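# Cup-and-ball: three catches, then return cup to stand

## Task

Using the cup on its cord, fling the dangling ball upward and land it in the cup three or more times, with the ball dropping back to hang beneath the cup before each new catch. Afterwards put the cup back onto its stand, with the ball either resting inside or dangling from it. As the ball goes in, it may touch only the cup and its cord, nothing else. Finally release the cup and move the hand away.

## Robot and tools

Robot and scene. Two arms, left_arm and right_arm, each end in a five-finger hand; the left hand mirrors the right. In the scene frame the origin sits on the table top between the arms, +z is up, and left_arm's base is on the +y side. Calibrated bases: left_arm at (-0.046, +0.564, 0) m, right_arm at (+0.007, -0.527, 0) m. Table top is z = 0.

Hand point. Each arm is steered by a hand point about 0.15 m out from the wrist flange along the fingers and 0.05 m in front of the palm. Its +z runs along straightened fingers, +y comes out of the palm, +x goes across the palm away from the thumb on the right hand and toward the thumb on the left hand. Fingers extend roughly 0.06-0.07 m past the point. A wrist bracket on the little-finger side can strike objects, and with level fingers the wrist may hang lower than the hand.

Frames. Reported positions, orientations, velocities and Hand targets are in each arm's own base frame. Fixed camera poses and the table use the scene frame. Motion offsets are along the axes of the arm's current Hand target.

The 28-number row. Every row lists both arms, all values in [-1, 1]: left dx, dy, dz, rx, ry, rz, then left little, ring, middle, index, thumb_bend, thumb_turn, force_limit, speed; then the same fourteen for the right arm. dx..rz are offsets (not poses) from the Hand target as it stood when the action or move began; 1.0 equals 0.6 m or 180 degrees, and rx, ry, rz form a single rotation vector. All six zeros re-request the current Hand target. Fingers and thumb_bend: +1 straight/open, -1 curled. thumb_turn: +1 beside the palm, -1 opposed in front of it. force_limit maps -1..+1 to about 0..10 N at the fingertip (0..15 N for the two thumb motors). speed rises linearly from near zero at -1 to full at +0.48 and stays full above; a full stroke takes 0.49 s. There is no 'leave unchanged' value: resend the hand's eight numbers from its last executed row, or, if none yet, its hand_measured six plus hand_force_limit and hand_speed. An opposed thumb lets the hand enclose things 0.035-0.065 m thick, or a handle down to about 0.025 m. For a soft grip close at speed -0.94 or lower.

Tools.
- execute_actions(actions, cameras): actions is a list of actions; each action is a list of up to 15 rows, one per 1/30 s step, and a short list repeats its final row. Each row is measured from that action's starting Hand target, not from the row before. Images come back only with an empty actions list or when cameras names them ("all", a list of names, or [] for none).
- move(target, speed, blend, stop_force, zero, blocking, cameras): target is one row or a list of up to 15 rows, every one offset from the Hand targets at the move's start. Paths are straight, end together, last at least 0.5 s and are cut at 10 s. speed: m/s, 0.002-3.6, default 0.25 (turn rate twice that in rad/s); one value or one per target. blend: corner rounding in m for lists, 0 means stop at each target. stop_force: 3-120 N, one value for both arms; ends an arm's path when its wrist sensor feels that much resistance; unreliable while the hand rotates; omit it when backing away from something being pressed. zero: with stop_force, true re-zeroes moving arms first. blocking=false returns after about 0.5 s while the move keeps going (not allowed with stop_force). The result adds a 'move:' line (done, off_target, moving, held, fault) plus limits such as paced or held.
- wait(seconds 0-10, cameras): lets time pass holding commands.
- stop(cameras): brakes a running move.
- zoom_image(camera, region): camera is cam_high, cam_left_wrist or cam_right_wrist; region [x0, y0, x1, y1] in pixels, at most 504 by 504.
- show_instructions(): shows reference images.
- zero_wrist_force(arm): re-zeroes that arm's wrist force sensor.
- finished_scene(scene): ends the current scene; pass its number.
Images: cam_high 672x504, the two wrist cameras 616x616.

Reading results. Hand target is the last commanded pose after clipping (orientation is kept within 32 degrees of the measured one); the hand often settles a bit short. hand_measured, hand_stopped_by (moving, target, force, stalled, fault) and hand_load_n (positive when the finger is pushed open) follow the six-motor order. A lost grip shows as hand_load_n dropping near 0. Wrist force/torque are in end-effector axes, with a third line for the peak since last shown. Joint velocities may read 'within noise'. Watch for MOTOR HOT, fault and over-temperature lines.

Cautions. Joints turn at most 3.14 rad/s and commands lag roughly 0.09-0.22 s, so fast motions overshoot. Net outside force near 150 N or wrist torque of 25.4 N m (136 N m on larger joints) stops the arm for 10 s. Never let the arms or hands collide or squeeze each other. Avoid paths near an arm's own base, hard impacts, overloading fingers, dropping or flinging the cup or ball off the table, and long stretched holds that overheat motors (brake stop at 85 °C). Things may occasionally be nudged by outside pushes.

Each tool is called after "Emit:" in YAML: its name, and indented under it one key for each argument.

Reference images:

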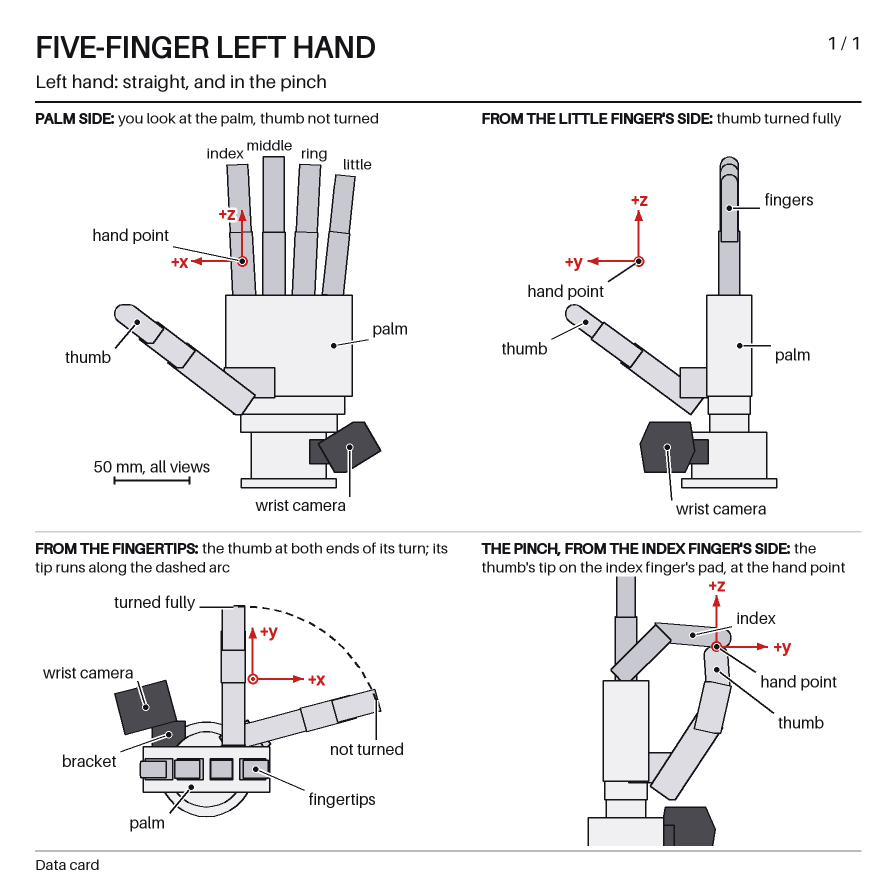

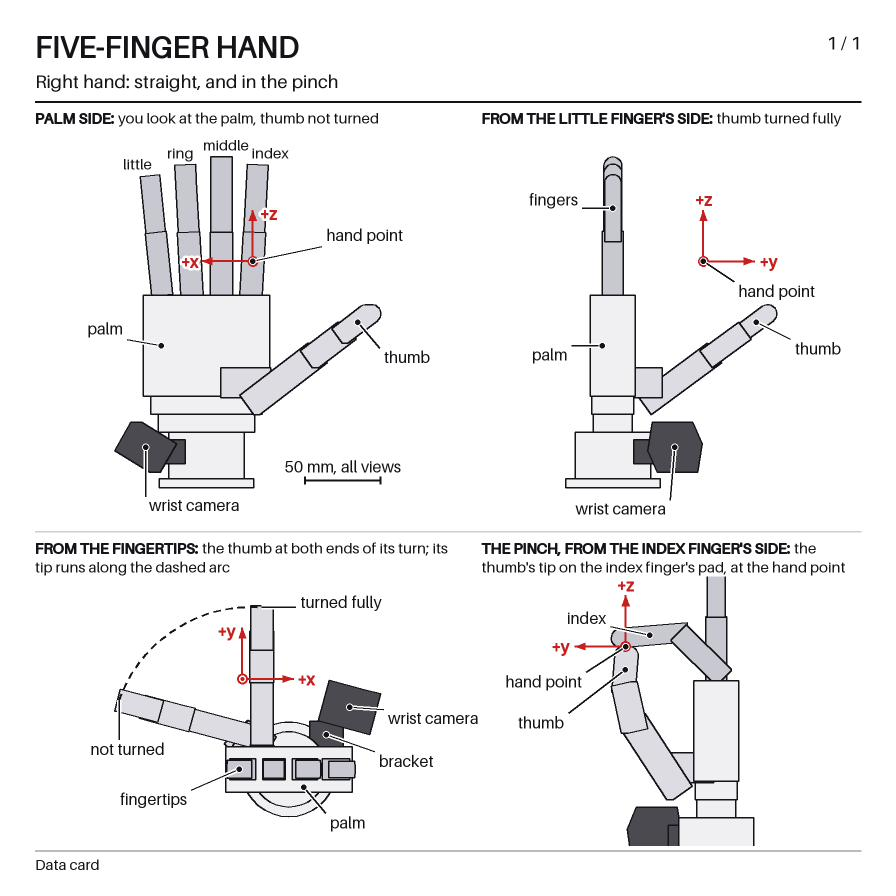

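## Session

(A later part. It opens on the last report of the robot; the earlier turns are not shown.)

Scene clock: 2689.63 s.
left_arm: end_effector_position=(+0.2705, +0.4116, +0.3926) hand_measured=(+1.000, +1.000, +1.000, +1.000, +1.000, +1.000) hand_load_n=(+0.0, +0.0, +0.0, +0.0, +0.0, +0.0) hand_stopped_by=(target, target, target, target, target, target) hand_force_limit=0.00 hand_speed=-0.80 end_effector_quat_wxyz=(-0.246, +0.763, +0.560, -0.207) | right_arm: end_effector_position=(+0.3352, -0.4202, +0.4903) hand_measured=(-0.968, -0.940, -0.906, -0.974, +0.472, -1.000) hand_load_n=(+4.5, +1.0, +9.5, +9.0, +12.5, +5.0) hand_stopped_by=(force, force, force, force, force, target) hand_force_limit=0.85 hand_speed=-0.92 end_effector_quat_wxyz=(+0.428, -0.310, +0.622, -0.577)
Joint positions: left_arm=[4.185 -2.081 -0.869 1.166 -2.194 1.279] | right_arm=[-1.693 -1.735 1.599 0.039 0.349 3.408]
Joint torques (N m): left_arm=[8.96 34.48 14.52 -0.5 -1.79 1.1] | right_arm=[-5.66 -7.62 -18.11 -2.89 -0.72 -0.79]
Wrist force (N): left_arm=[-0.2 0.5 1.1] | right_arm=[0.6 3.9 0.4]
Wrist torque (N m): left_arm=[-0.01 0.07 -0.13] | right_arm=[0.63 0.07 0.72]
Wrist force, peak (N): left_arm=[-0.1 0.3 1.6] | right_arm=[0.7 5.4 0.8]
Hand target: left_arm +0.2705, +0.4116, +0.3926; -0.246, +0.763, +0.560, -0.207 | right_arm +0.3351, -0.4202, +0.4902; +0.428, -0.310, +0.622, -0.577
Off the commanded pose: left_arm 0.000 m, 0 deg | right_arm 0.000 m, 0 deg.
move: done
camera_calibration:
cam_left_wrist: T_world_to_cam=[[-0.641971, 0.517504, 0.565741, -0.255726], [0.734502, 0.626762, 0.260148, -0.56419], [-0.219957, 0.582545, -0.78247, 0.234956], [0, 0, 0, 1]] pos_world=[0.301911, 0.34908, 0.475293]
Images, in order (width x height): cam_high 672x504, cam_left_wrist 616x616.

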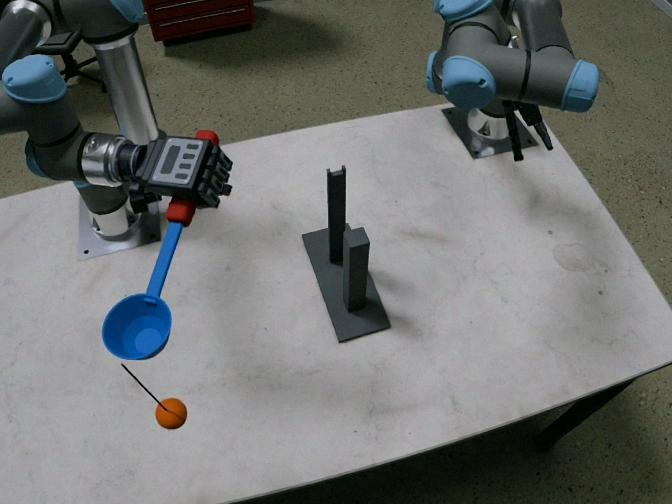

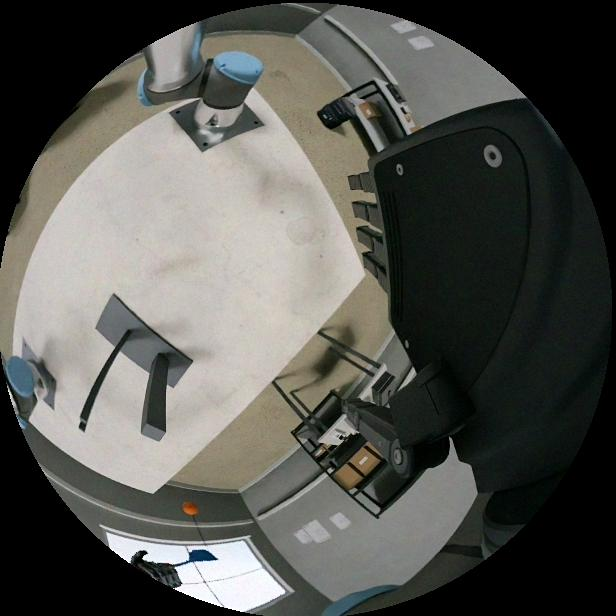

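Emit:
move:
  target: [0,0,0,0,0,0,1,1,1,1,1,1,0,-0.8,0.0801,0.4510,-0.0156,0,0,0,-1,-1,-0.99,-1,-1,-1,0.85,-0.92]
  speed: 0.1

Emit:
wait:
  seconds: 1.7

Emit:
move:
  target: [0,0,0,0,0,0,1,1,1,1,1,1,0,-0.8,-0.0070,-0.0393,0.0014,0,0,0,-1,-1,-0.99,-1,-1,-1,0.85,-0.92]
  speed: 0.02
  cameras: ["cam_high"]

Emit:
zoom_image:
  camera: "cam_high"
  region: [130, 385, 240, 495]

Emit:
wait:
  seconds: 0.3
  cameras: ["cam_high"]

Emit:
zoom_image:
  camera: "cam_high"
  region: [130, 385, 240, 495]

Scene clock: 2699.40 s.
left_arm: end_effector_position=(+0.2705, +0.4116, +0.3926) hand_measured=(+1.000, +1.000, +1.000, +1.000, +1.000, +1.000) hand_load_n=(+0.0, -0.5, +0.0, +0.0, +0.0, +0.0) hand_stopped_by=(target, target, target, target, target, target) hand_force_limit=0.00 hand_speed=-0.80 end_effector_quat_wxyz=(-0.246, +0.763, +0.560, -0.207) | right_arm: end_effector_position=(+0.3349, -0.4201, +0.2152) hand_measured=(-0.968, -0.940, -0.906, -0.974, +0.472, -1.000) hand_load_n=(+3.5, +1.0, +9.5, +9.0, +12.5, +5.0) hand_stopped_by=(force, force, force, force, force, target) hand_force_limit=0.85 hand_speed=-0.92 end_effector_quat_wxyz=(+0.428, -0.310, +0.622, -0.577)
Joint positions: left_arm=[4.185 -2.081 -0.869 1.166 -2.194 1.279] | right_arm=[-1.694 -1.572 2.191 -0.716 0.348 3.409]
Joint torques (N m): left_arm=[9.35 33.44 14.65 -0.59 -1.61 1.06] | right_arm=[0.17 -27.85 -25.61 -0.47 -0.04 -1.43]
Wrist force (N): left_arm=[-0.3 0.3 1.0] | right_arm=[0.5 3.4 0.5]
Wrist torque (N m): left_arm=[-0.02 0.07 -0.13] | right_arm=[0.57 0.07 0.60]
Wrist force, peak (N): left_arm=[-0.2 0.4 1.6] | right_arm=[1.0 5.9 0.7]
Hand target: left_arm +0.2705, +0.4116, +0.3926; -0.246, +0.763, +0.560, -0.207 | right_arm +0.3349, -0.4201, +0.2152; +0.428, -0.310, +0.622, -0.577
Off the commanded pose: left_arm 0.000 m, 0 deg | right_arm 0.000 m, 0 deg.
move: done

Scene clock: 2701.10 s.
left_arm: end_effector_position=(+0.2705, +0.4116, +0.3926) hand_measured=(+1.000, +1.000, +1.000, +1.000, +1.000, +1.000) hand_load_n=(+0.0, +0.0, +0.0, +0.0, +0.0, +0.0) hand_stopped_by=(target, target, target, target, target, target) hand_force_limit=0.00 hand_speed=-0.80 end_effector_quat_wxyz=(-0.246, +0.763, +0.560, -0.207) | right_arm: end_effector_position=(+0.3349, -0.4201, +0.2152) hand_measured=(-0.968, -0.940, -0.906, -0.974, +0.472, -1.000) hand_load_n=(+3.5, +1.0, +9.5, +9.0, +12.5, +5.5) hand_stopped_by=(force, force, force, force, force, target) hand_force_limit=0.85 hand_speed=-0.92 end_effector_quat_wxyz=(+0.428, -0.310, +0.622, -0.577)
Joint positions: left_arm=[4.185 -2.081 -0.869 1.166 -2.194 1.279] | right_arm=[-1.694 -1.572 2.191 -0.716 0.348 3.409]
Joint torques (N m): left_arm=[9.07 34.27 14.8 -0.49 -1.72 1.15] | right_arm=[6.94 -30.77 -27.24 -2.77 2.32 -2.35]
Wrist force (N): left_arm=[-0.1 0.4 1.0] | right_arm=[0.8 3.5 0.8]
Wrist torque (N m): left_arm=[-0.01 0.04 -0.11] | right_arm=[0.58 0.00 0.62]
Wrist force, peak (N): left_arm=[0.0 0.4 1.5] | right_arm=[1.0 4.9 0.9]
Hand target: left_arm +0.2705, +0.4116, +0.3926; -0.246, +0.763, +0.560, -0.207 | right_arm +0.3349, -0.4201, +0.2152; +0.428, -0.310, +0.622, -0.577
Off the commanded pose: left_arm 0.000 m, 0 deg | right_arm 0.000 m, 0 deg.
wait: 1.70 s; at rest by 0.17 s

Scene clock: 2702.60 s.
left_arm: end_effector_position=(+0.2705, +0.4116, +0.3926) hand_measured=(+1.000, +1.000, +1.000, +1.000, +1.000, +1.000) hand_load_n=(+0.0, +0.0, +0.0, +0.0, +0.0, +0.0) hand_stopped_by=(target, target, target, target, target, target) hand_force_limit=0.00 hand_speed=-0.80 end_effector_quat_wxyz=(-0.246, +0.763, +0.560, -0.207) | right_arm: end_effector_position=(+0.3349, -0.4201, +0.2394) hand_measured=(-0.968, -0.940, -0.906, -0.974, +0.472, -1.000) hand_load_n=(+3.5, +1.0, +9.5, +9.0, +12.5, +5.5) hand_stopped_by=(force, force, force, force, force, target) hand_force_limit=0.85 hand_speed=-0.92 end_effector_quat_wxyz=(+0.428, -0.310, +0.622, -0.577)
Joint positions: left_arm=[4.185 -2.081 -0.869 1.166 -2.194 1.279] | right_arm=[-1.694 -1.61 2.154 -0.642 0.349 3.409]
Joint torques (N m): left_arm=[9.39 33.64 14.12 -0.42 -1.73 1.12] | right_arm=[9.39 -7.95 -14.17 -2.95 2.79 -2.37]
Wrist force (N): left_arm=[-0.1 0.5 1.4] | right_arm=[0.9 4.3 0.8]
Wrist torque (N m): left_arm=[-0.02 0.07 -0.12] | right_arm=[0.57 0.03 0.61]
Wrist force, peak (N): left_arm=[-0.1 0.5 1.4] | right_arm=[0.7 5.1 0.8]
Hand target: left_arm +0.2705, +0.4116, +0.3926; -0.246, +0.763, +0.560, -0.207 | right_arm +0.3349, -0.4201, +0.2392; +0.428, -0.310, +0.622, -0.577
Off the commanded pose: left_arm 0.000 m, 0 deg | right_arm 0.000 m, 0 deg.
move: done
Images, in order (width x height): cam_high 672x504.

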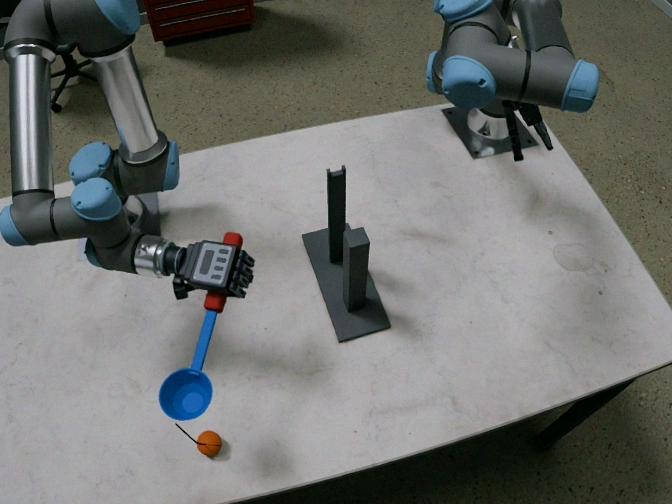

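Scaled by 4.582 from the camera's 672x504 image, which has a finer 960x720 frame.

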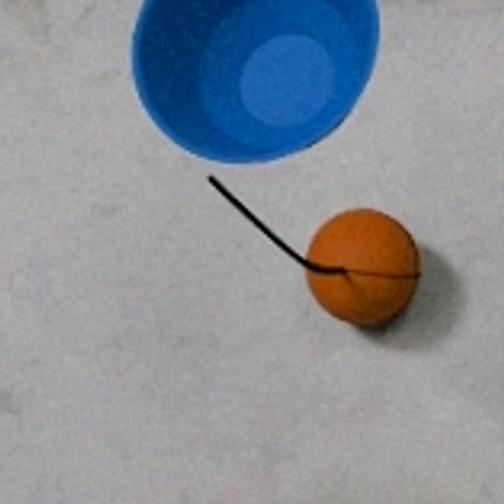

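Scene clock: 2702.90 s.
left_arm: end_effector_position=(+0.2705, +0.4116, +0.3926) hand_measured=(+1.000, +1.000, +1.000, +1.000, +1.000, +1.000) hand_load_n=(+0.0, -0.5, +0.0, +0.0, +0.0, +0.0) hand_stopped_by=(target, target, target, target, target, target) hand_force_limit=0.00 hand_speed=-0.80 end_effector_quat_wxyz=(-0.246, +0.763, +0.560, -0.207) | right_arm: end_effector_position=(+0.3349, -0.4201, +0.2392) hand_measured=(-0.968, -0.940, -0.906, -0.974, +0.472, -1.000) hand_load_n=(+3.5, +1.0, +9.5, +9.0, +12.5, +5.5) hand_stopped_by=(force, force, force, force, force, target) hand_force_limit=0.85 hand_speed=-0.92 end_effector_quat_wxyz=(+0.428, -0.310, +0.622, -0.577)
Joint positions: left_arm=[4.185 -2.081 -0.869 1.166 -2.194 1.279] | right_arm=[-1.694 -1.61 2.155 -0.642 0.349 3.409]
Joint torques (N m): left_arm=[9.4 33.97 13.61 -0.43 -1.69 1.18] | right_arm=[8.82 -5.92 -13.97 -2.87 2.82 -2.42]
Wrist force (N): left_arm=[-0.1 0.4 1.4] | right_arm=[0.2 3.8 0.8]
Wrist torque (N m): left_arm=[-0.04 0.05 -0.12] | right_arm=[0.61 0.09 0.60]
Wrist force, peak (N): left_arm=[-0.1 0.4 1.4] | right_arm=[0.7 4.8 0.8]
Hand target: left_arm +0.2705, +0.4116, +0.3926; -0.246, +0.763, +0.560, -0.207 | right_arm +0.3349, -0.4201, +0.2392; +0.428, -0.310, +0.622, -0.577
Off the commanded pose: left_arm 0.000 m, 0 deg | right_arm 0.000 m, 0 deg.
wait: 0.30 s; at rest by 0.17 s
Images, in order (width x height): cam_high 672x504.

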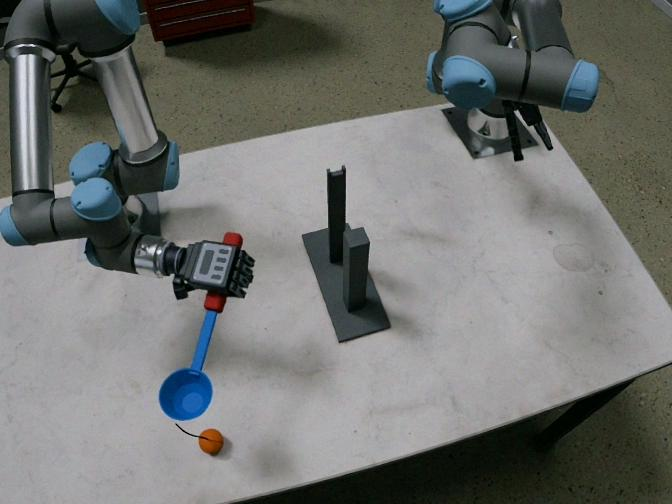

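Scaled by 4.582 from the camera's 672x504 image, which has a finer 960x720 frame.

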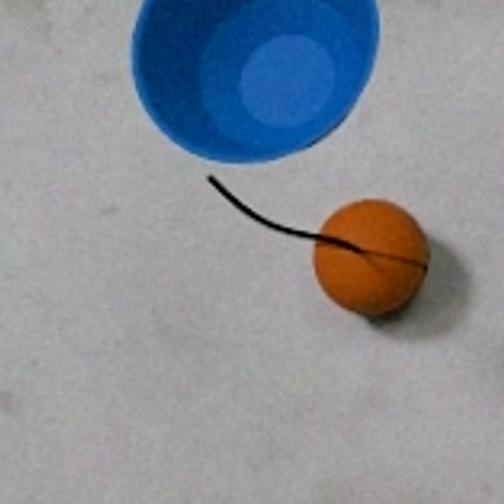

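Emit:
wait:
  seconds: 0.1
  cameras: ["cam_high"]

Emit:
zoom_image:
  camera: "cam_high"
  region: [130, 385, 240, 495]

Emit:
wait:
  seconds: 0.3
  cameras: ["cam_high"]

Emit:
zoom_image:
  camera: "cam_high"
  region: [130, 385, 240, 495]

Scene clock: 2705.27 s.
left_arm: end_effector_position=(+0.2705, +0.4116, +0.3926) hand_measured=(+1.000, +1.000, +1.000, +1.000, +1.000, +1.000) hand_load_n=(+0.0, +0.0, +0.0, +0.0, +0.0, +0.0) hand_stopped_by=(target, target, target, target, target, target) hand_force_limit=0.00 hand_speed=-0.80 end_effector_quat_wxyz=(-0.246, +0.763, +0.560, -0.207) | right_arm: end_effector_position=(+0.3349, -0.4201, +0.2392) hand_measured=(-0.968, -0.940, -0.906, -0.974, +0.472, -1.000) hand_load_n=(+4.0, +0.5, +9.5, +9.0, +12.5, +5.0) hand_stopped_by=(force, force, force, force, force, target) hand_force_limit=0.85 hand_speed=-0.92 end_effector_quat_wxyz=(+0.428, -0.310, +0.622, -0.577)
Joint positions: left_arm=[4.185 -2.081 -0.869 1.166 -2.194 1.279] | right_arm=[-1.694 -1.61 2.155 -0.642 0.349 3.409]
Joint torques (N m): left_arm=[8.86 33.96 13.79 -0.4 -1.76 1.17] | right_arm=[8.02 -5.23 -13.98 -2.81 2.69 -2.39]
Wrist force (N): left_arm=[-0.3 0.5 1.2] | right_arm=[0.7 3.5 0.4]
Wrist torque (N m): left_arm=[0.00 0.08 -0.13] | right_arm=[0.61 0.01 0.63]
Wrist force, peak (N): left_arm=[-0.3 0.4 1.5] | right_arm=[1.2 5.3 0.7]
Hand target: left_arm +0.2705, +0.4116, +0.3926; -0.246, +0.763, +0.560, -0.207 | right_arm +0.3349, -0.4201, +0.2392; +0.428, -0.310, +0.622, -0.577
Off the commanded pose: left_arm 0.000 m, 0 deg | right_arm 0.000 m, 0 deg.
wait: 0.10 s; at rest from the start
Images, in order (width x height): cam_high 672x504.

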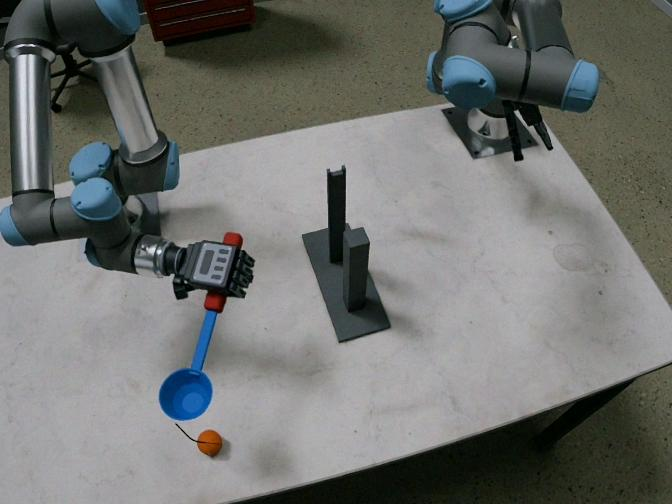

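Scaled by 4.582 from the camera's 672x504 image, which has a finer 960x720 frame.

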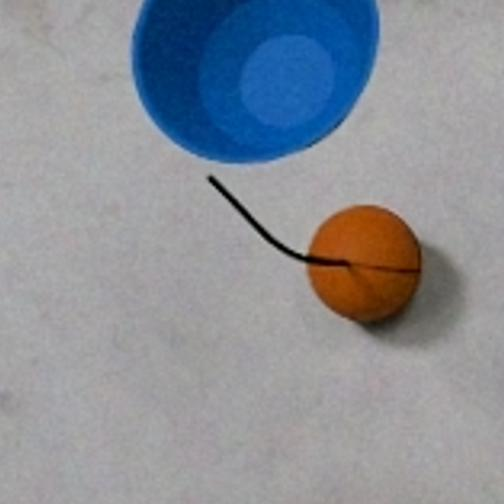

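Scene clock: 2705.57 s.
left_arm: end_effector_position=(+0.2705, +0.4116, +0.3926) hand_measured=(+1.000, +1.000, +1.000, +1.000, +1.000, +1.000) hand_load_n=(+0.0, +0.0, +0.0, +0.0, -0.5, +0.0) hand_stopped_by=(target, target, target, target, target, target) hand_force_limit=0.00 hand_speed=-0.80 end_effector_quat_wxyz=(-0.246, +0.763, +0.560, -0.207) | right_arm: end_effector_position=(+0.3349, -0.4201, +0.2392) hand_measured=(-0.968, -0.940, -0.906, -0.974, +0.472, -1.000) hand_load_n=(+3.5, +0.5, +9.0, +9.0, +12.5, +5.5) hand_stopped_by=(force, force, force, force, force, target) hand_force_limit=0.85 hand_speed=-0.92 end_effector_quat_wxyz=(+0.428, -0.310, +0.622, -0.577)
Joint positions: left_arm=[4.185 -2.081 -0.869 1.166 -2.194 1.279] | right_arm=[-1.694 -1.61 2.155 -0.642 0.349 3.409]
Joint torques (N m): left_arm=[8.59 34.07 13.98 -0.52 -1.81 1.18] | right_arm=[8.42 -5.75 -13.21 -2.7 2.73 -2.4]
Wrist force (N): left_arm=[0.0 0.6 1.3] | right_arm=[0.9 4.7 0.9]
Wrist torque (N m): left_arm=[0.00 0.04 -0.12] | right_arm=[0.61 0.02 0.62]
Wrist force, peak (N): left_arm=[-0.1 0.3 1.4] | right_arm=[1.1 4.7 0.8]
Hand target: left_arm +0.2705, +0.4116, +0.3926; -0.246, +0.763, +0.560, -0.207 | right_arm +0.3349, -0.4201, +0.2392; +0.428, -0.310, +0.622, -0.577
Off the commanded pose: left_arm 0.000 m, 0 deg | right_arm 0.000 m, 0 deg.
wait: 0.30 s; at rest by 0.17 s
Images, in order (width x height): cam_high 672x504.

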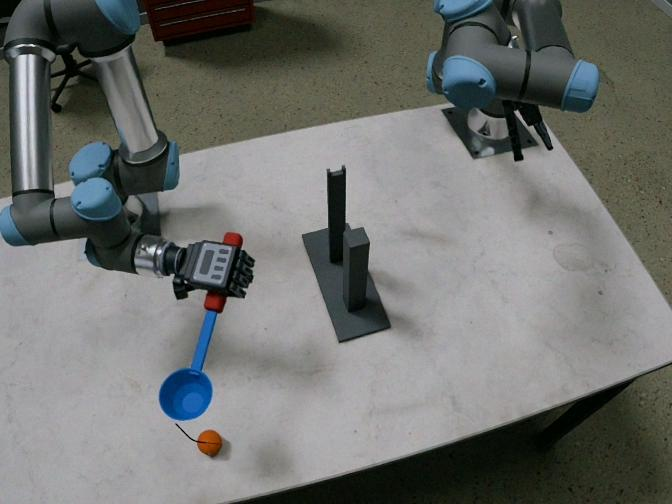

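Scaled by 4.582 from the camera's 672x504 image, which has a finer 960x720 frame.

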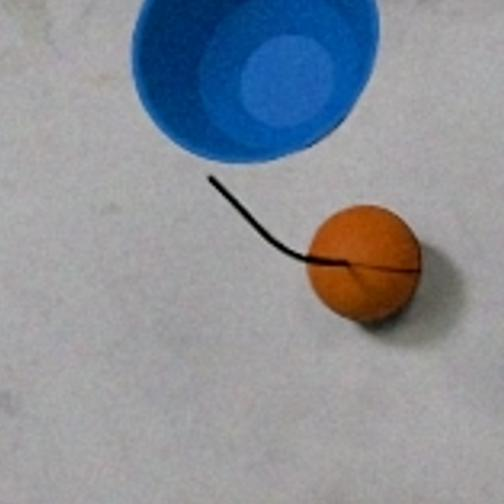

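Emit:
move:
  target:
    - [0,0,0,0,0,0,1,1,1,1,1,1,0,-0.8,-0.0340,0.0062,0.0045,0,0,0,-1,-1,-0.99,-1,-1,-1,0.85,-0.92]
    - [0,0,0,0,0,0,1,1,1,1,1,1,0,-0.8,-0.0353,-0.0012,0.0048,0,0,0,-1,-1,-0.99,-1,-1,-1,0.85,-0.92]
  speed: [0.008,0.004]
  cameras: ["cam_high"]

Emit:
zoom_image:
  camera: "cam_high"
  region: [130, 385, 240, 495]

Emit:
wait:
  seconds: 0.3
  cameras: ["cam_high"]

Emit:
zoom_image:
  camera: "cam_high"
  region: [130, 385, 240, 495]

Scene clock: 2716.23 s.
left_arm: end_effector_position=(+0.2705, +0.4116, +0.3926) hand_measured=(+1.000, +1.000, +1.000, +1.000, +1.000, +1.000) hand_load_n=(+0.0, +0.0, +0.0, +0.0, +0.0, +0.0) hand_stopped_by=(target, target, target, target, target, target) hand_force_limit=0.00 hand_speed=-0.80 end_effector_quat_wxyz=(-0.246, +0.763, +0.560, -0.207) | right_arm: end_effector_position=(+0.3468, -0.4029, +0.2437) hand_measured=(-0.968, -0.940, -0.906, -0.974, +0.472, -1.000) hand_load_n=(+4.0, +1.0, +9.5, +9.0, +12.5, +5.0) hand_stopped_by=(force, force, force, force, force, target) hand_force_limit=0.85 hand_speed=-0.92 end_effector_quat_wxyz=(+0.428, -0.310, +0.622, -0.577)
Joint positions: left_arm=[4.185 -2.081 -0.869 1.166 -2.194 1.279] | right_arm=[-1.663 -1.65 2.178 -0.618 0.379 3.4]
Joint torques (N m): left_arm=[9.64 33.74 14.32 -0.51 -1.8 1.19] | right_arm=[-3.52 -24.28 -25.57 -0.85 -1.25 0.66]
Wrist force (N): left_arm=[-0.2 0.3 1.4] | right_arm=[0.6 3.8 0.6]
Wrist torque (N m): left_arm=[-0.05 0.07 -0.12] | right_arm=[0.61 0.05 0.80]
Wrist force, peak (N): left_arm=[-0.4 0.4 1.5] | right_arm=[0.9 5.3 1.1]
Hand target: left_arm +0.2705, +0.4116, +0.3926; -0.246, +0.763, +0.560, -0.207 | right_arm +0.3468, -0.4029, +0.2437; +0.428, -0.310, +0.622, -0.577
Off the commanded pose: left_arm 0.000 m, 0 deg | right_arm 0.000 m, 0 deg.
move: done
Images, in order (width x height): cam_high 672x504.

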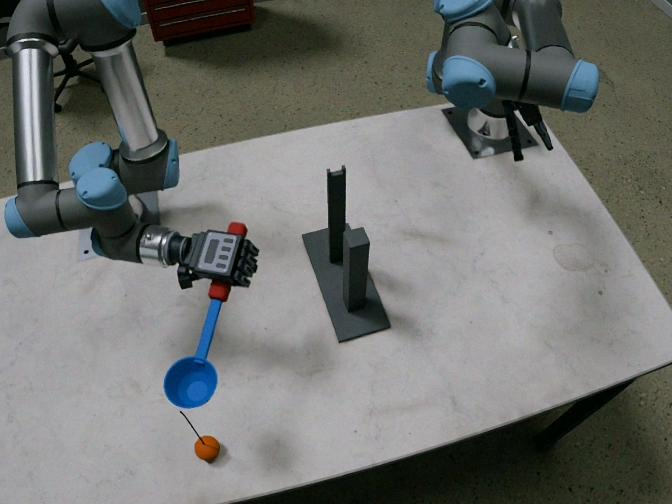

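Scaled by 4.582 from the camera's 672x504 image, which has a finer 960x720 frame.

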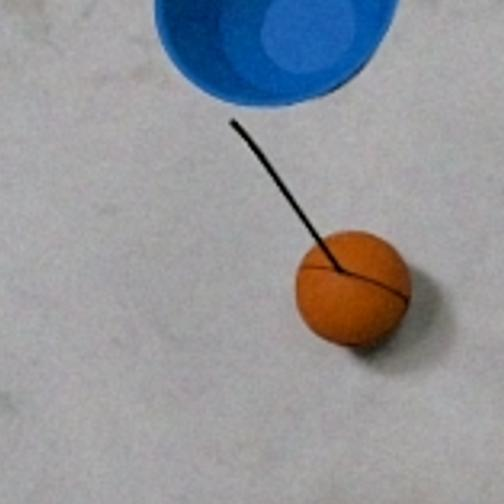

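Scene clock: 2716.53 s.
left_arm: end_effector_position=(+0.2705, +0.4116, +0.3926) hand_measured=(+1.000, +1.000, +1.000, +1.000, +1.000, +1.000) hand_load_n=(+0.0, +0.0, +0.0, +0.0, +0.0, +0.0) hand_stopped_by=(target, target, target, target, target, target) hand_force_limit=0.00 hand_speed=-0.80 end_effector_quat_wxyz=(-0.246, +0.763, +0.560, -0.207) | right_arm: end_effector_position=(+0.3468, -0.4029, +0.2437) hand_measured=(-0.968, -0.940, -0.906, -0.974, +0.472, -1.000) hand_load_n=(+4.0, +1.0, +9.5, +9.0, +12.5, +5.5) hand_stopped_by=(force, force, force, force, force, target) hand_force_limit=0.85 hand_speed=-0.92 end_effector_quat_wxyz=(+0.428, -0.310, +0.622, -0.577)
Joint positions: left_arm=[4.185 -2.081 -0.869 1.166 -2.194 1.279] | right_arm=[-1.663 -1.65 2.178 -0.618 0.379 3.4]
Joint torques (N m): left_arm=[8.64 33.99 13.97 -0.43 -1.72 1.14] | right_arm=[-1.63 -19.65 -20.13 -2.54 -0.84 -0.03]
Wrist force (N): left_arm=[-0.1 0.3 1.2] | right_arm=[0.8 5.3 1.3]
Wrist torque (N m): left_arm=[-0.05 0.05 -0.11] | right_arm=[0.64 0.04 0.81]
Wrist force, peak (N): left_arm=[-0.1 0.4 1.4] | right_arm=[0.8 5.3 1.3]
Hand target: left_arm +0.2705, +0.4116, +0.3926; -0.246, +0.763, +0.560, -0.207 | right_arm +0.3468, -0.4029, +0.2437; +0.428, -0.310, +0.622, -0.577
Off the commanded pose: left_arm 0.000 m, 0 deg | right_arm 0.000 m, 0 deg.
wait: 0.30 s; at rest by 0.17 s
Images, in order (width x height): cam_high 672x504.

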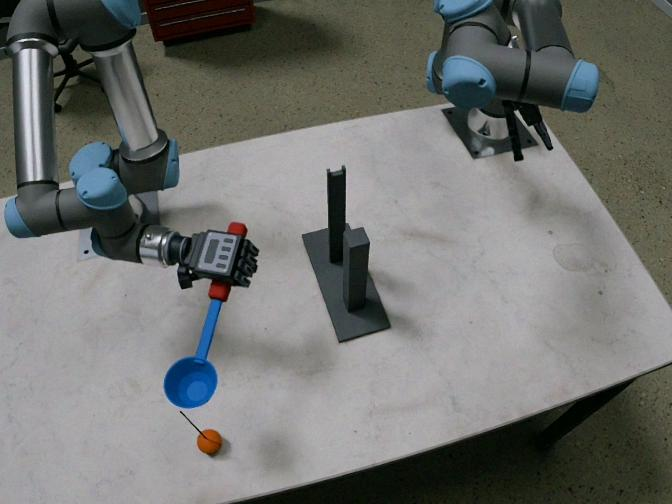

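Scaled by 4.582 from the camera's 672x504 image, which has a finer 960x720 frame.

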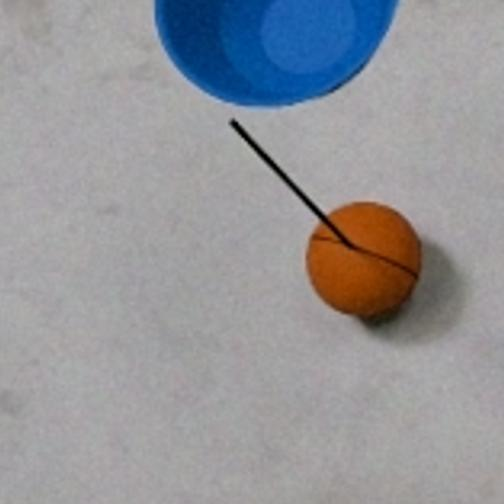

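Emit:
wait:
  seconds: 0.1
  cameras: ["cam_high"]

Emit:
zoom_image:
  camera: "cam_high"
  region: [130, 385, 240, 495]

Emit:
wait:
  seconds: 0.2
  cameras: ["cam_high"]

Emit:
zoom_image:
  camera: "cam_high"
  region: [130, 385, 240, 495]

Emit:
wait:
  seconds: 0.2
  cameras: ["cam_high"]

Emit:
zoom_image:
  camera: "cam_high"
  region: [130, 385, 240, 495]

Emit:
wait:
  seconds: 0.2
  cameras: ["cam_high"]

Emit:
zoom_image:
  camera: "cam_high"
  region: [130, 385, 240, 495]

Scene clock: 2719.60 s.
left_arm: end_effector_position=(+0.2705, +0.4116, +0.3926) hand_measured=(+1.000, +1.000, +1.000, +1.000, +1.000, +1.000) hand_load_n=(+0.0, +0.0, +0.0, +0.0, +0.0, +0.0) hand_stopped_by=(target, target, target, target, target, target) hand_force_limit=0.00 hand_speed=-0.80 end_effector_quat_wxyz=(-0.246, +0.763, +0.560, -0.207) | right_arm: end_effector_position=(+0.3468, -0.4029, +0.2437) hand_measured=(-0.968, -0.940, -0.906, -0.974, +0.472, -1.000) hand_load_n=(+4.0, +1.0, +9.5, +9.0, +12.5, +5.5) hand_stopped_by=(force, force, force, force, force, target) hand_force_limit=0.85 hand_speed=-0.92 end_effector_quat_wxyz=(+0.428, -0.310, +0.622, -0.577)
Joint positions: left_arm=[4.185 -2.081 -0.869 1.166 -2.194 1.279] | right_arm=[-1.663 -1.65 2.178 -0.618 0.379 3.4]
Joint torques (N m): left_arm=[9.05 33.83 13.61 -0.5 -1.78 1.11] | right_arm=[7.18 -5.23 -15.66 -2.88 2.55 -2.43]
Wrist force (N): left_arm=[-0.2 0.6 1.2] | right_arm=[0.9 4.8 0.7]
Wrist torque (N m): left_arm=[0.01 0.08 -0.13] | right_arm=[0.62 0.04 0.81]
Wrist force, peak (N): left_arm=[-0.1 0.4 1.6] | right_arm=[0.9 5.6 0.9]
Hand target: left_arm +0.2705, +0.4116, +0.3926; -0.246, +0.763, +0.560, -0.207 | right_arm +0.3468, -0.4029, +0.2437; +0.428, -0.310, +0.622, -0.577
Off the commanded pose: left_arm 0.000 m, 0 deg | right_arm 0.000 m, 0 deg.
wait: 0.10 s; at rest from the start
Images, in order (width x height): cam_high 672x504.

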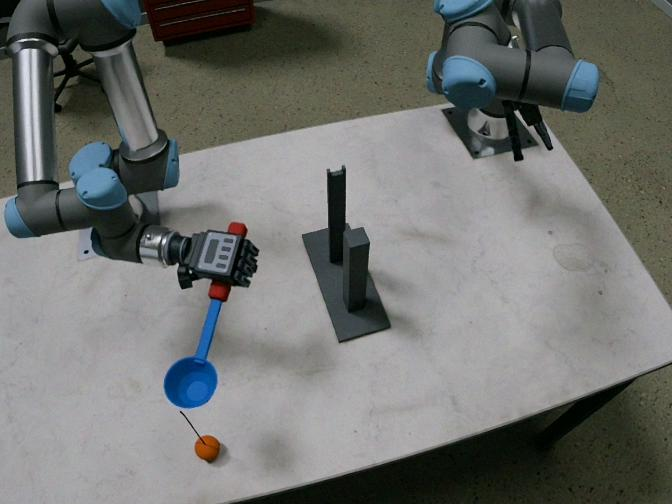

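Scaled by 4.582 from the camera's 672x504 image, which has a finer 960x720 frame.

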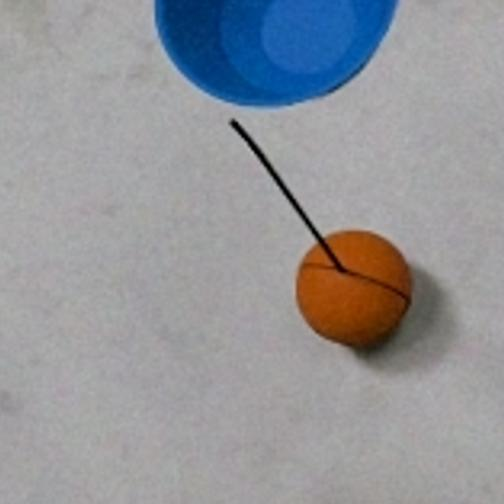

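Scene clock: 2719.80 s.
left_arm: end_effector_position=(+0.2705, +0.4116, +0.3926) hand_measured=(+1.000, +1.000, +1.000, +1.000, +1.000, +1.000) hand_load_n=(+0.0, +0.0, -0.5, +0.0, +0.0, +0.0) hand_stopped_by=(target, target, target, target, target, target) hand_force_limit=0.00 hand_speed=-0.80 end_effector_quat_wxyz=(-0.246, +0.763, +0.560, -0.207) | right_arm: end_effector_position=(+0.3468, -0.4029, +0.2437) hand_measured=(-0.968, -0.940, -0.906, -0.974, +0.472, -1.000) hand_load_n=(+4.0, +1.0, +9.5, +9.0, +12.5, +5.0) hand_stopped_by=(force, force, force, force, force, target) hand_force_limit=0.85 hand_speed=-0.92 end_effector_quat_wxyz=(+0.428, -0.310, +0.622, -0.577)
Joint positions: left_arm=[4.185 -2.081 -0.869 1.166 -2.194 1.279] | right_arm=[-1.663 -1.65 2.178 -0.618 0.379 3.4]
Joint torques (N m): left_arm=[8.58 34.15 13.76 -0.4 -1.81 1.07] | right_arm=[7.2 -4.9 -16.37 -2.84 2.65 -2.43]
Wrist force (N): left_arm=[0.0 0.4 1.2] | right_arm=[0.7 4.0 0.7]
Wrist torque (N m): left_arm=[-0.03 0.05 -0.12] | right_arm=[0.64 0.02 0.81]
Wrist force, peak (N): left_arm=[-0.2 0.4 1.4] | right_arm=[0.9 5.2 1.0]
Hand target: left_arm +0.2705, +0.4116, +0.3926; -0.246, +0.763, +0.560, -0.207 | right_arm +0.3468, -0.4029, +0.2437; +0.428, -0.310, +0.622, -0.577
Off the commanded pose: left_arm 0.000 m, 0 deg | right_arm 0.000 m, 0 deg.
wait: 0.20 s; at rest by 0.17 s
Images, in order (width x height): cam_high 672x504.

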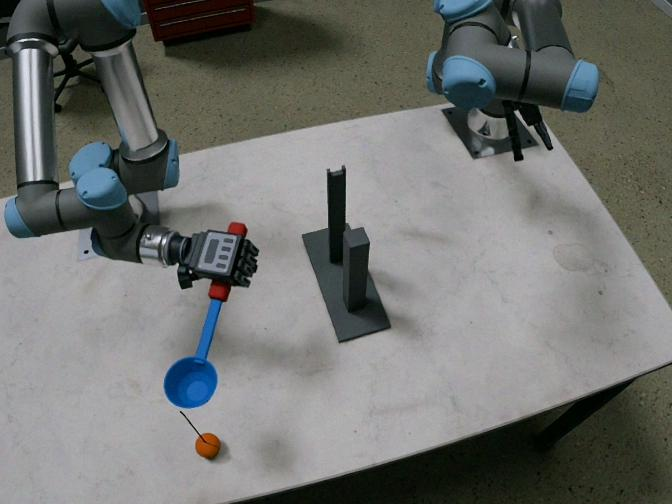

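Scaled by 4.582 from the camera's 672x504 image, which has a finer 960x720 frame.

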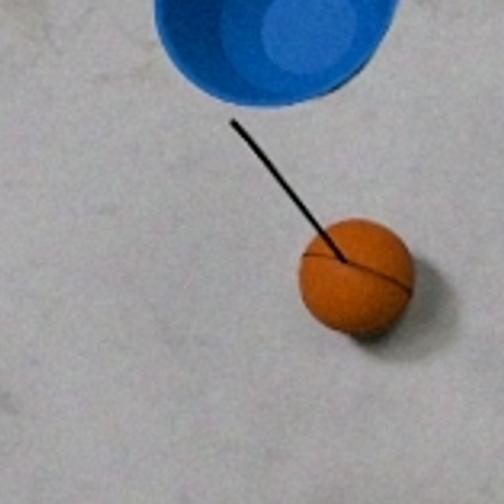

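Scene clock: 2720.00 s.
left_arm: end_effector_position=(+0.2705, +0.4116, +0.3926) hand_measured=(+1.000, +1.000, +1.000, +1.000, +1.000, +1.000) hand_load_n=(+0.0, +0.0, +0.0, -0.5, +0.0, +0.0) hand_stopped_by=(target, target, target, target, target, target) hand_force_limit=0.00 hand_speed=-0.80 end_effector_quat_wxyz=(-0.246, +0.763, +0.560, -0.207) | right_arm: end_effector_position=(+0.3468, -0.4029, +0.2437) hand_measured=(-0.968, -0.940, -0.906, -0.974, +0.472, -1.000) hand_load_n=(+4.0, +1.0, +9.5, +9.0, +12.5, +5.5) hand_stopped_by=(force, force, force, force, force, target) hand_force_limit=0.85 hand_speed=-0.92 end_effector_quat_wxyz=(+0.428, -0.310, +0.622, -0.577)
Joint positions: left_arm=[4.185 -2.081 -0.869 1.166 -2.194 1.279] | right_arm=[-1.663 -1.65 2.178 -0.618 0.379 3.4]
Joint torques (N m): left_arm=[9.22 34.34 14.4 -0.5 -1.69 1.14] | right_arm=[7.48 -4.83 -15.67 -2.79 2.51 -2.38]
Wrist force (N): left_arm=[-0.1 0.5 1.2] | right_arm=[0.5 4.8 0.8]
Wrist torque (N m): left_arm=[-0.01 0.06 -0.12] | right_arm=[0.63 0.08 0.79]
Wrist force, peak (N): left_arm=[-0.3 0.3 1.4] | right_arm=[1.1 5.0 1.0]
Hand target: left_arm +0.2705, +0.4116, +0.3926; -0.246, +0.763, +0.560, -0.207 | right_arm +0.3468, -0.4029, +0.2437; +0.428, -0.310, +0.622, -0.577
Off the commanded pose: left_arm 0.000 m, 0 deg | right_arm 0.000 m, 0 deg.
wait: 0.20 s; at rest by 0.17 s
Images, in order (width x height): cam_high 672x504.

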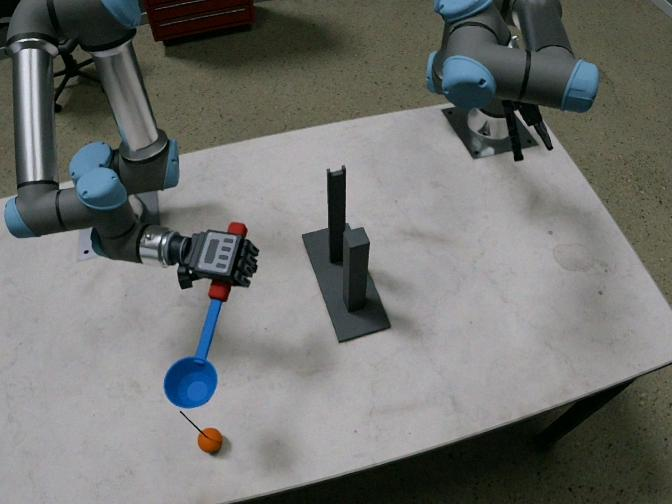

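Scaled by 4.582 from the camera's 672x504 image, which has a finer 960x720 frame.

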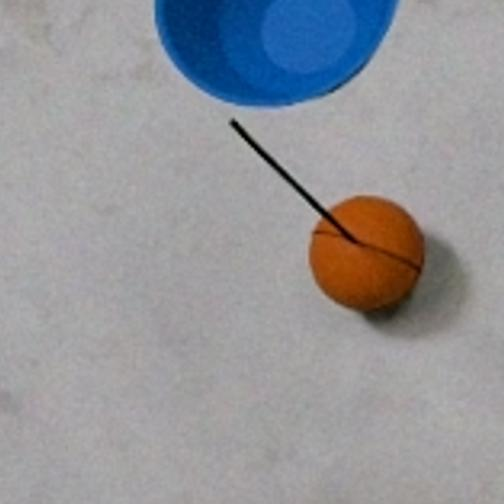

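Scene clock: 2720.20 s.
left_arm: end_effector_position=(+0.2705, +0.4116, +0.3926) hand_measured=(+1.000, +1.000, +1.000, +1.000, +1.000, +1.000) hand_load_n=(+0.0, +0.0, +0.0, +0.0, +0.0, -0.5) hand_stopped_by=(target, target, target, target, target, target) hand_force_limit=0.00 hand_speed=-0.80 end_effector_quat_wxyz=(-0.246, +0.763, +0.560, -0.207) | right_arm: end_effector_position=(+0.3468, -0.4029, +0.2437) hand_measured=(-0.968, -0.940, -0.906, -0.974, +0.472, -1.000) hand_load_n=(+4.0, +1.0, +9.5, +9.0, +12.5, +5.5) hand_stopped_by=(force, force, force, force, force, target) hand_force_limit=0.85 hand_speed=-0.92 end_effector_quat_wxyz=(+0.428, -0.310, +0.622, -0.577)
Joint positions: left_arm=[4.185 -2.081 -0.869 1.166 -2.194 1.279] | right_arm=[-1.663 -1.65 2.178 -0.618 0.379 3.4]
Joint torques (N m): left_arm=[9.23 33.89 14.51 -0.48 -1.79 1.17] | right_arm=[7.69 -5.07 -16.11 -2.99 2.54 -2.43]
Wrist force (N): left_arm=[-0.3 0.3 1.1] | right_arm=[0.8 4.5 0.8]
Wrist torque (N m): left_arm=[-0.02 0.08 -0.12] | right_arm=[0.60 0.03 0.80]
Wrist force, peak (N): left_arm=[0.1 0.6 1.4] | right_arm=[1.0 5.2 0.8]
Hand target: left_arm +0.2705, +0.4116, +0.3926; -0.246, +0.763, +0.560, -0.207 | right_arm +0.3468, -0.4029, +0.2437; +0.428, -0.310, +0.622, -0.577
Off the commanded pose: left_arm 0.000 m, 0 deg | right_arm 0.000 m, 0 deg.
wait: 0.20 s; at rest by 0.17 s
Images, in order (width x height): cam_high 672x504.

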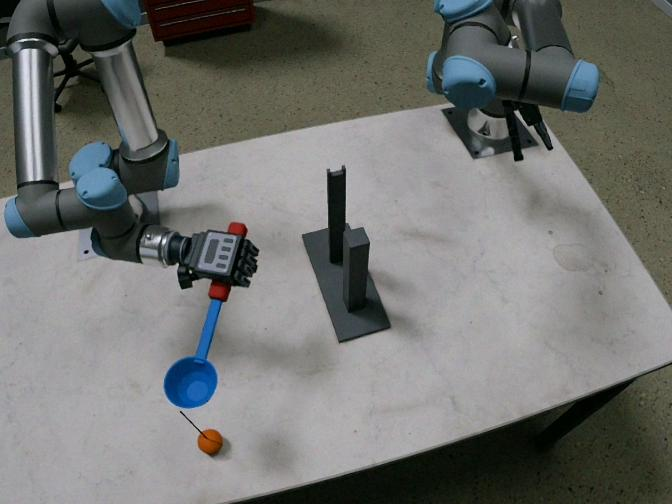

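Scaled by 4.582 from the camera's 672x504 image, which has a finer 960x720 frame.

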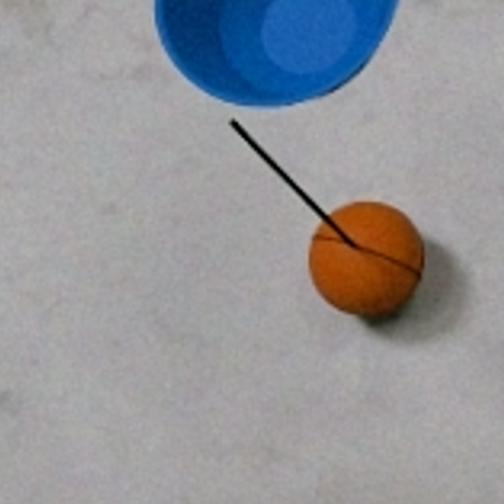

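Emit:
move:
  target: [0,0,0,0,0,0,1,1,1,1,1,1,0,-0.8,0.0012,0.0066,-0.0002,0,0,0,-1,-1,-0.99,-1,-1,-1,0.85,-0.92]
  speed: 0.02

Emit:
wait:
  seconds: 1.2
  cameras: ["cam_high"]

Emit:
zoom_image:
  camera: "cam_high"
  region: [130, 385, 240, 495]

Emit:
wait:
  seconds: 0.3
  cameras: ["cam_high"]

Emit:
zoom_image:
  camera: "cam_high"
  region: [130, 385, 240, 495]

Scene clock: 2727.73 s.
left_arm: end_effector_position=(+0.2705, +0.4116, +0.3926) hand_measured=(+1.000, +1.000, +1.000, +1.000, +1.000, +1.000) hand_load_n=(+0.0, +0.0, +0.0, +0.0, +0.0, +0.0) hand_stopped_by=(target, target, target, target, target, target) hand_force_limit=0.00 hand_speed=-0.80 end_effector_quat_wxyz=(-0.246, +0.763, +0.560, -0.207) | right_arm: end_effector_position=(+0.3468, -0.4029, +0.2396) hand_measured=(-0.968, -0.940, -0.906, -0.974, +0.472, -1.000) hand_load_n=(+3.5, +0.5, +9.5, +9.0, +12.5, +5.5) hand_stopped_by=(force, force, force, force, force, target) hand_force_limit=0.85 hand_speed=-0.92 end_effector_quat_wxyz=(+0.428, -0.310, +0.622, -0.577)
Joint positions: left_arm=[4.185 -2.081 -0.869 1.166 -2.194 1.279] | right_arm=[-1.663 -1.644 2.185 -0.63 0.379 3.4]
Joint torques (N m): left_arm=[9.04 33.9 14.29 -0.52 -1.7 1.12] | right_arm=[7.34 -12.36 -19.62 -1.15 2.77 -0.63]
Wrist force (N): left_arm=[-0.2 0.5 1.3] | right_arm=[0.6 4.5 1.0]
Wrist torque (N m): left_arm=[-0.01 0.06 -0.13] | right_arm=[0.61 0.05 0.68]
Wrist force, peak (N): left_arm=[-0.3 0.3 1.6] | right_arm=[0.8 5.4 0.9]
Hand target: left_arm +0.2705, +0.4116, +0.3926; -0.246, +0.763, +0.560, -0.207 | right_arm +0.3468, -0.4029, +0.2397; +0.428, -0.310, +0.622, -0.577
Off the commanded pose: left_arm 0.000 m, 0 deg | right_arm 0.000 m, 0 deg.
move: done

Scene clock: 2728.93 s.
left_arm: end_effector_position=(+0.2705, +0.4116, +0.3926) hand_measured=(+1.000, +1.000, +1.000, +1.000, +1.000, +1.000) hand_load_n=(+0.0, +0.0, +0.0, +0.0, +0.0, -0.5) hand_stopped_by=(target, target, target, target, target, target) hand_force_limit=0.00 hand_speed=-0.80 end_effector_quat_wxyz=(-0.246, +0.763, +0.560, -0.207) | right_arm: end_effector_position=(+0.3468, -0.4029, +0.2397) hand_measured=(-0.968, -0.940, -0.906, -0.974, +0.472, -1.000) hand_load_n=(+4.0, +0.5, +9.5, +9.0, +12.5, +5.0) hand_stopped_by=(force, force, force, force, force, target) hand_force_limit=0.85 hand_speed=-0.92 end_effector_quat_wxyz=(+0.428, -0.310, +0.622, -0.577)
Joint positions: left_arm=[4.185 -2.081 -0.869 1.166 -2.194 1.279] | right_arm=[-1.663 -1.644 2.184 -0.63 0.379 3.4]
Joint torques (N m): left_arm=[8.8 34.18 13.94 -0.38 -1.69 1.16] | right_arm=[6.66 -28.27 -27.71 0.01 2.71 1.52]
Wrist force (N): left_arm=[-0.3 0.3 1.4] | right_arm=[0.9 4.7 0.8]
Wrist torque (N m): left_arm=[-0.06 0.10 -0.13] | right_arm=[0.63 0.03 0.68]
Wrist force, peak (N): left_arm=[-0.1 0.7 1.3] | right_arm=[0.8 4.7 1.1]
Hand target: left_arm +0.2705, +0.4116, +0.3926; -0.246, +0.763, +0.560, -0.207 | right_arm +0.3468, -0.4029, +0.2397; +0.428, -0.310, +0.622, -0.577
Off the commanded pose: left_arm 0.000 m, 0 deg | right_arm 0.000 m, 0 deg.
wait: 1.20 s; at rest by 0.17 s
Images, in order (width x height): cam_high 672x504.

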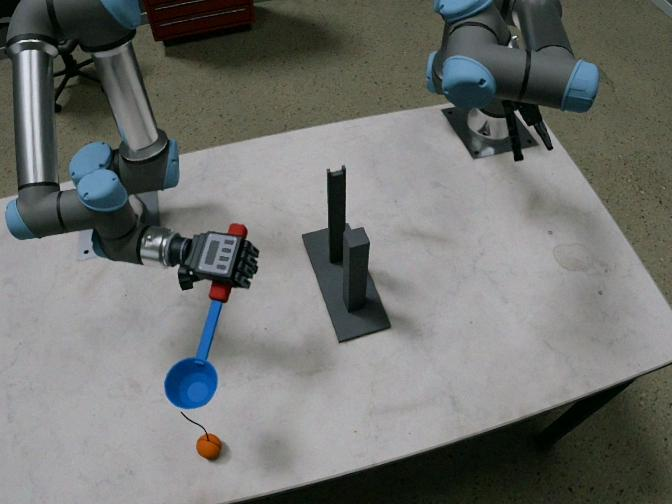

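Scaled by 4.582 from the camera's 672x504 image, which has a finer 960x720 frame.

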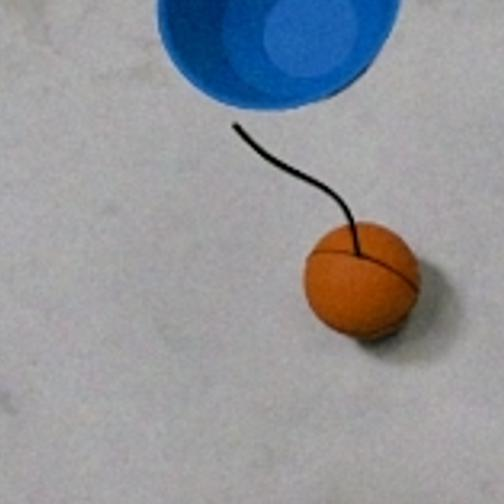

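Scene clock: 2729.23 s.
left_arm: end_effector_position=(+0.2705, +0.4116, +0.3926) hand_measured=(+1.000, +1.000, +1.000, +1.000, +1.000, +1.000) hand_load_n=(+0.0, +0.0, +0.0, +0.0, -0.5, +0.0) hand_stopped_by=(target, target, target, target, target, target) hand_force_limit=0.00 hand_speed=-0.80 end_effector_quat_wxyz=(-0.246, +0.763, +0.560, -0.207) | right_arm: end_effector_position=(+0.3468, -0.4029, +0.2397) hand_measured=(-0.968, -0.940, -0.906, -0.974, +0.472, -1.000) hand_load_n=(+3.5, +0.5, +9.5, +8.5, +12.5, +5.0) hand_stopped_by=(force, force, force, force, force, target) hand_force_limit=0.85 hand_speed=-0.92 end_effector_quat_wxyz=(+0.428, -0.310, +0.622, -0.577)
Joint positions: left_arm=[4.185 -2.081 -0.869 1.166 -2.194 1.279] | right_arm=[-1.663 -1.644 2.184 -0.63 0.379 3.4]
Joint torques (N m): left_arm=[9.22 34.16 14.17 -0.52 -1.76 1.21] | right_arm=[7.2 -28.59 -28.03 0.06 2.69 1.5]
Wrist force (N): left_arm=[0.0 0.4 1.2] | right_arm=[0.7 3.3 1.0]
Wrist torque (N m): left_arm=[-0.03 0.04 -0.11] | right_arm=[0.55 0.01 0.67]
Wrist force, peak (N): left_arm=[0.0 0.2 1.7] | right_arm=[0.9 4.4 0.9]
Hand target: left_arm +0.2705, +0.4116, +0.3926; -0.246, +0.763, +0.560, -0.207 | right_arm +0.3468, -0.4029, +0.2397; +0.428, -0.310, +0.622, -0.577
Off the commanded pose: left_arm 0.000 m, 0 deg | right_arm 0.000 m, 0 deg.
wait: 0.30 s; at rest by 0.17 s
Images, in order (width x height): cam_high 672x504.

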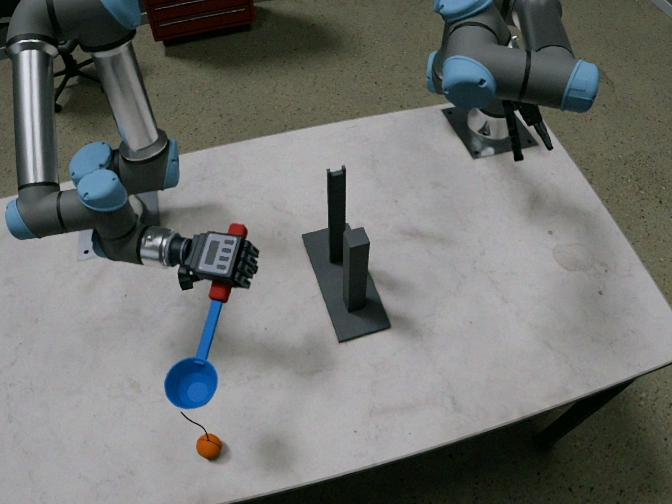

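Scaled by 4.582 from the camera's 672x504 image, which has a finer 960x720 frame.

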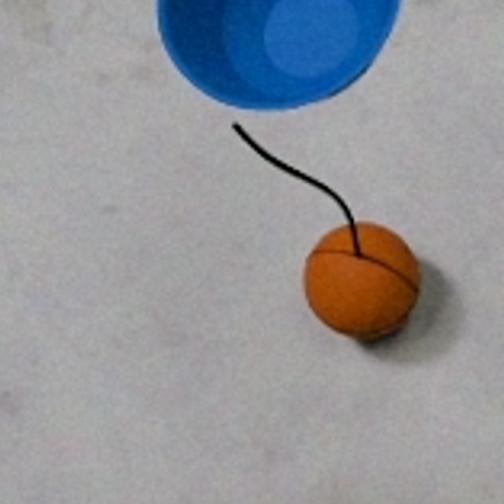

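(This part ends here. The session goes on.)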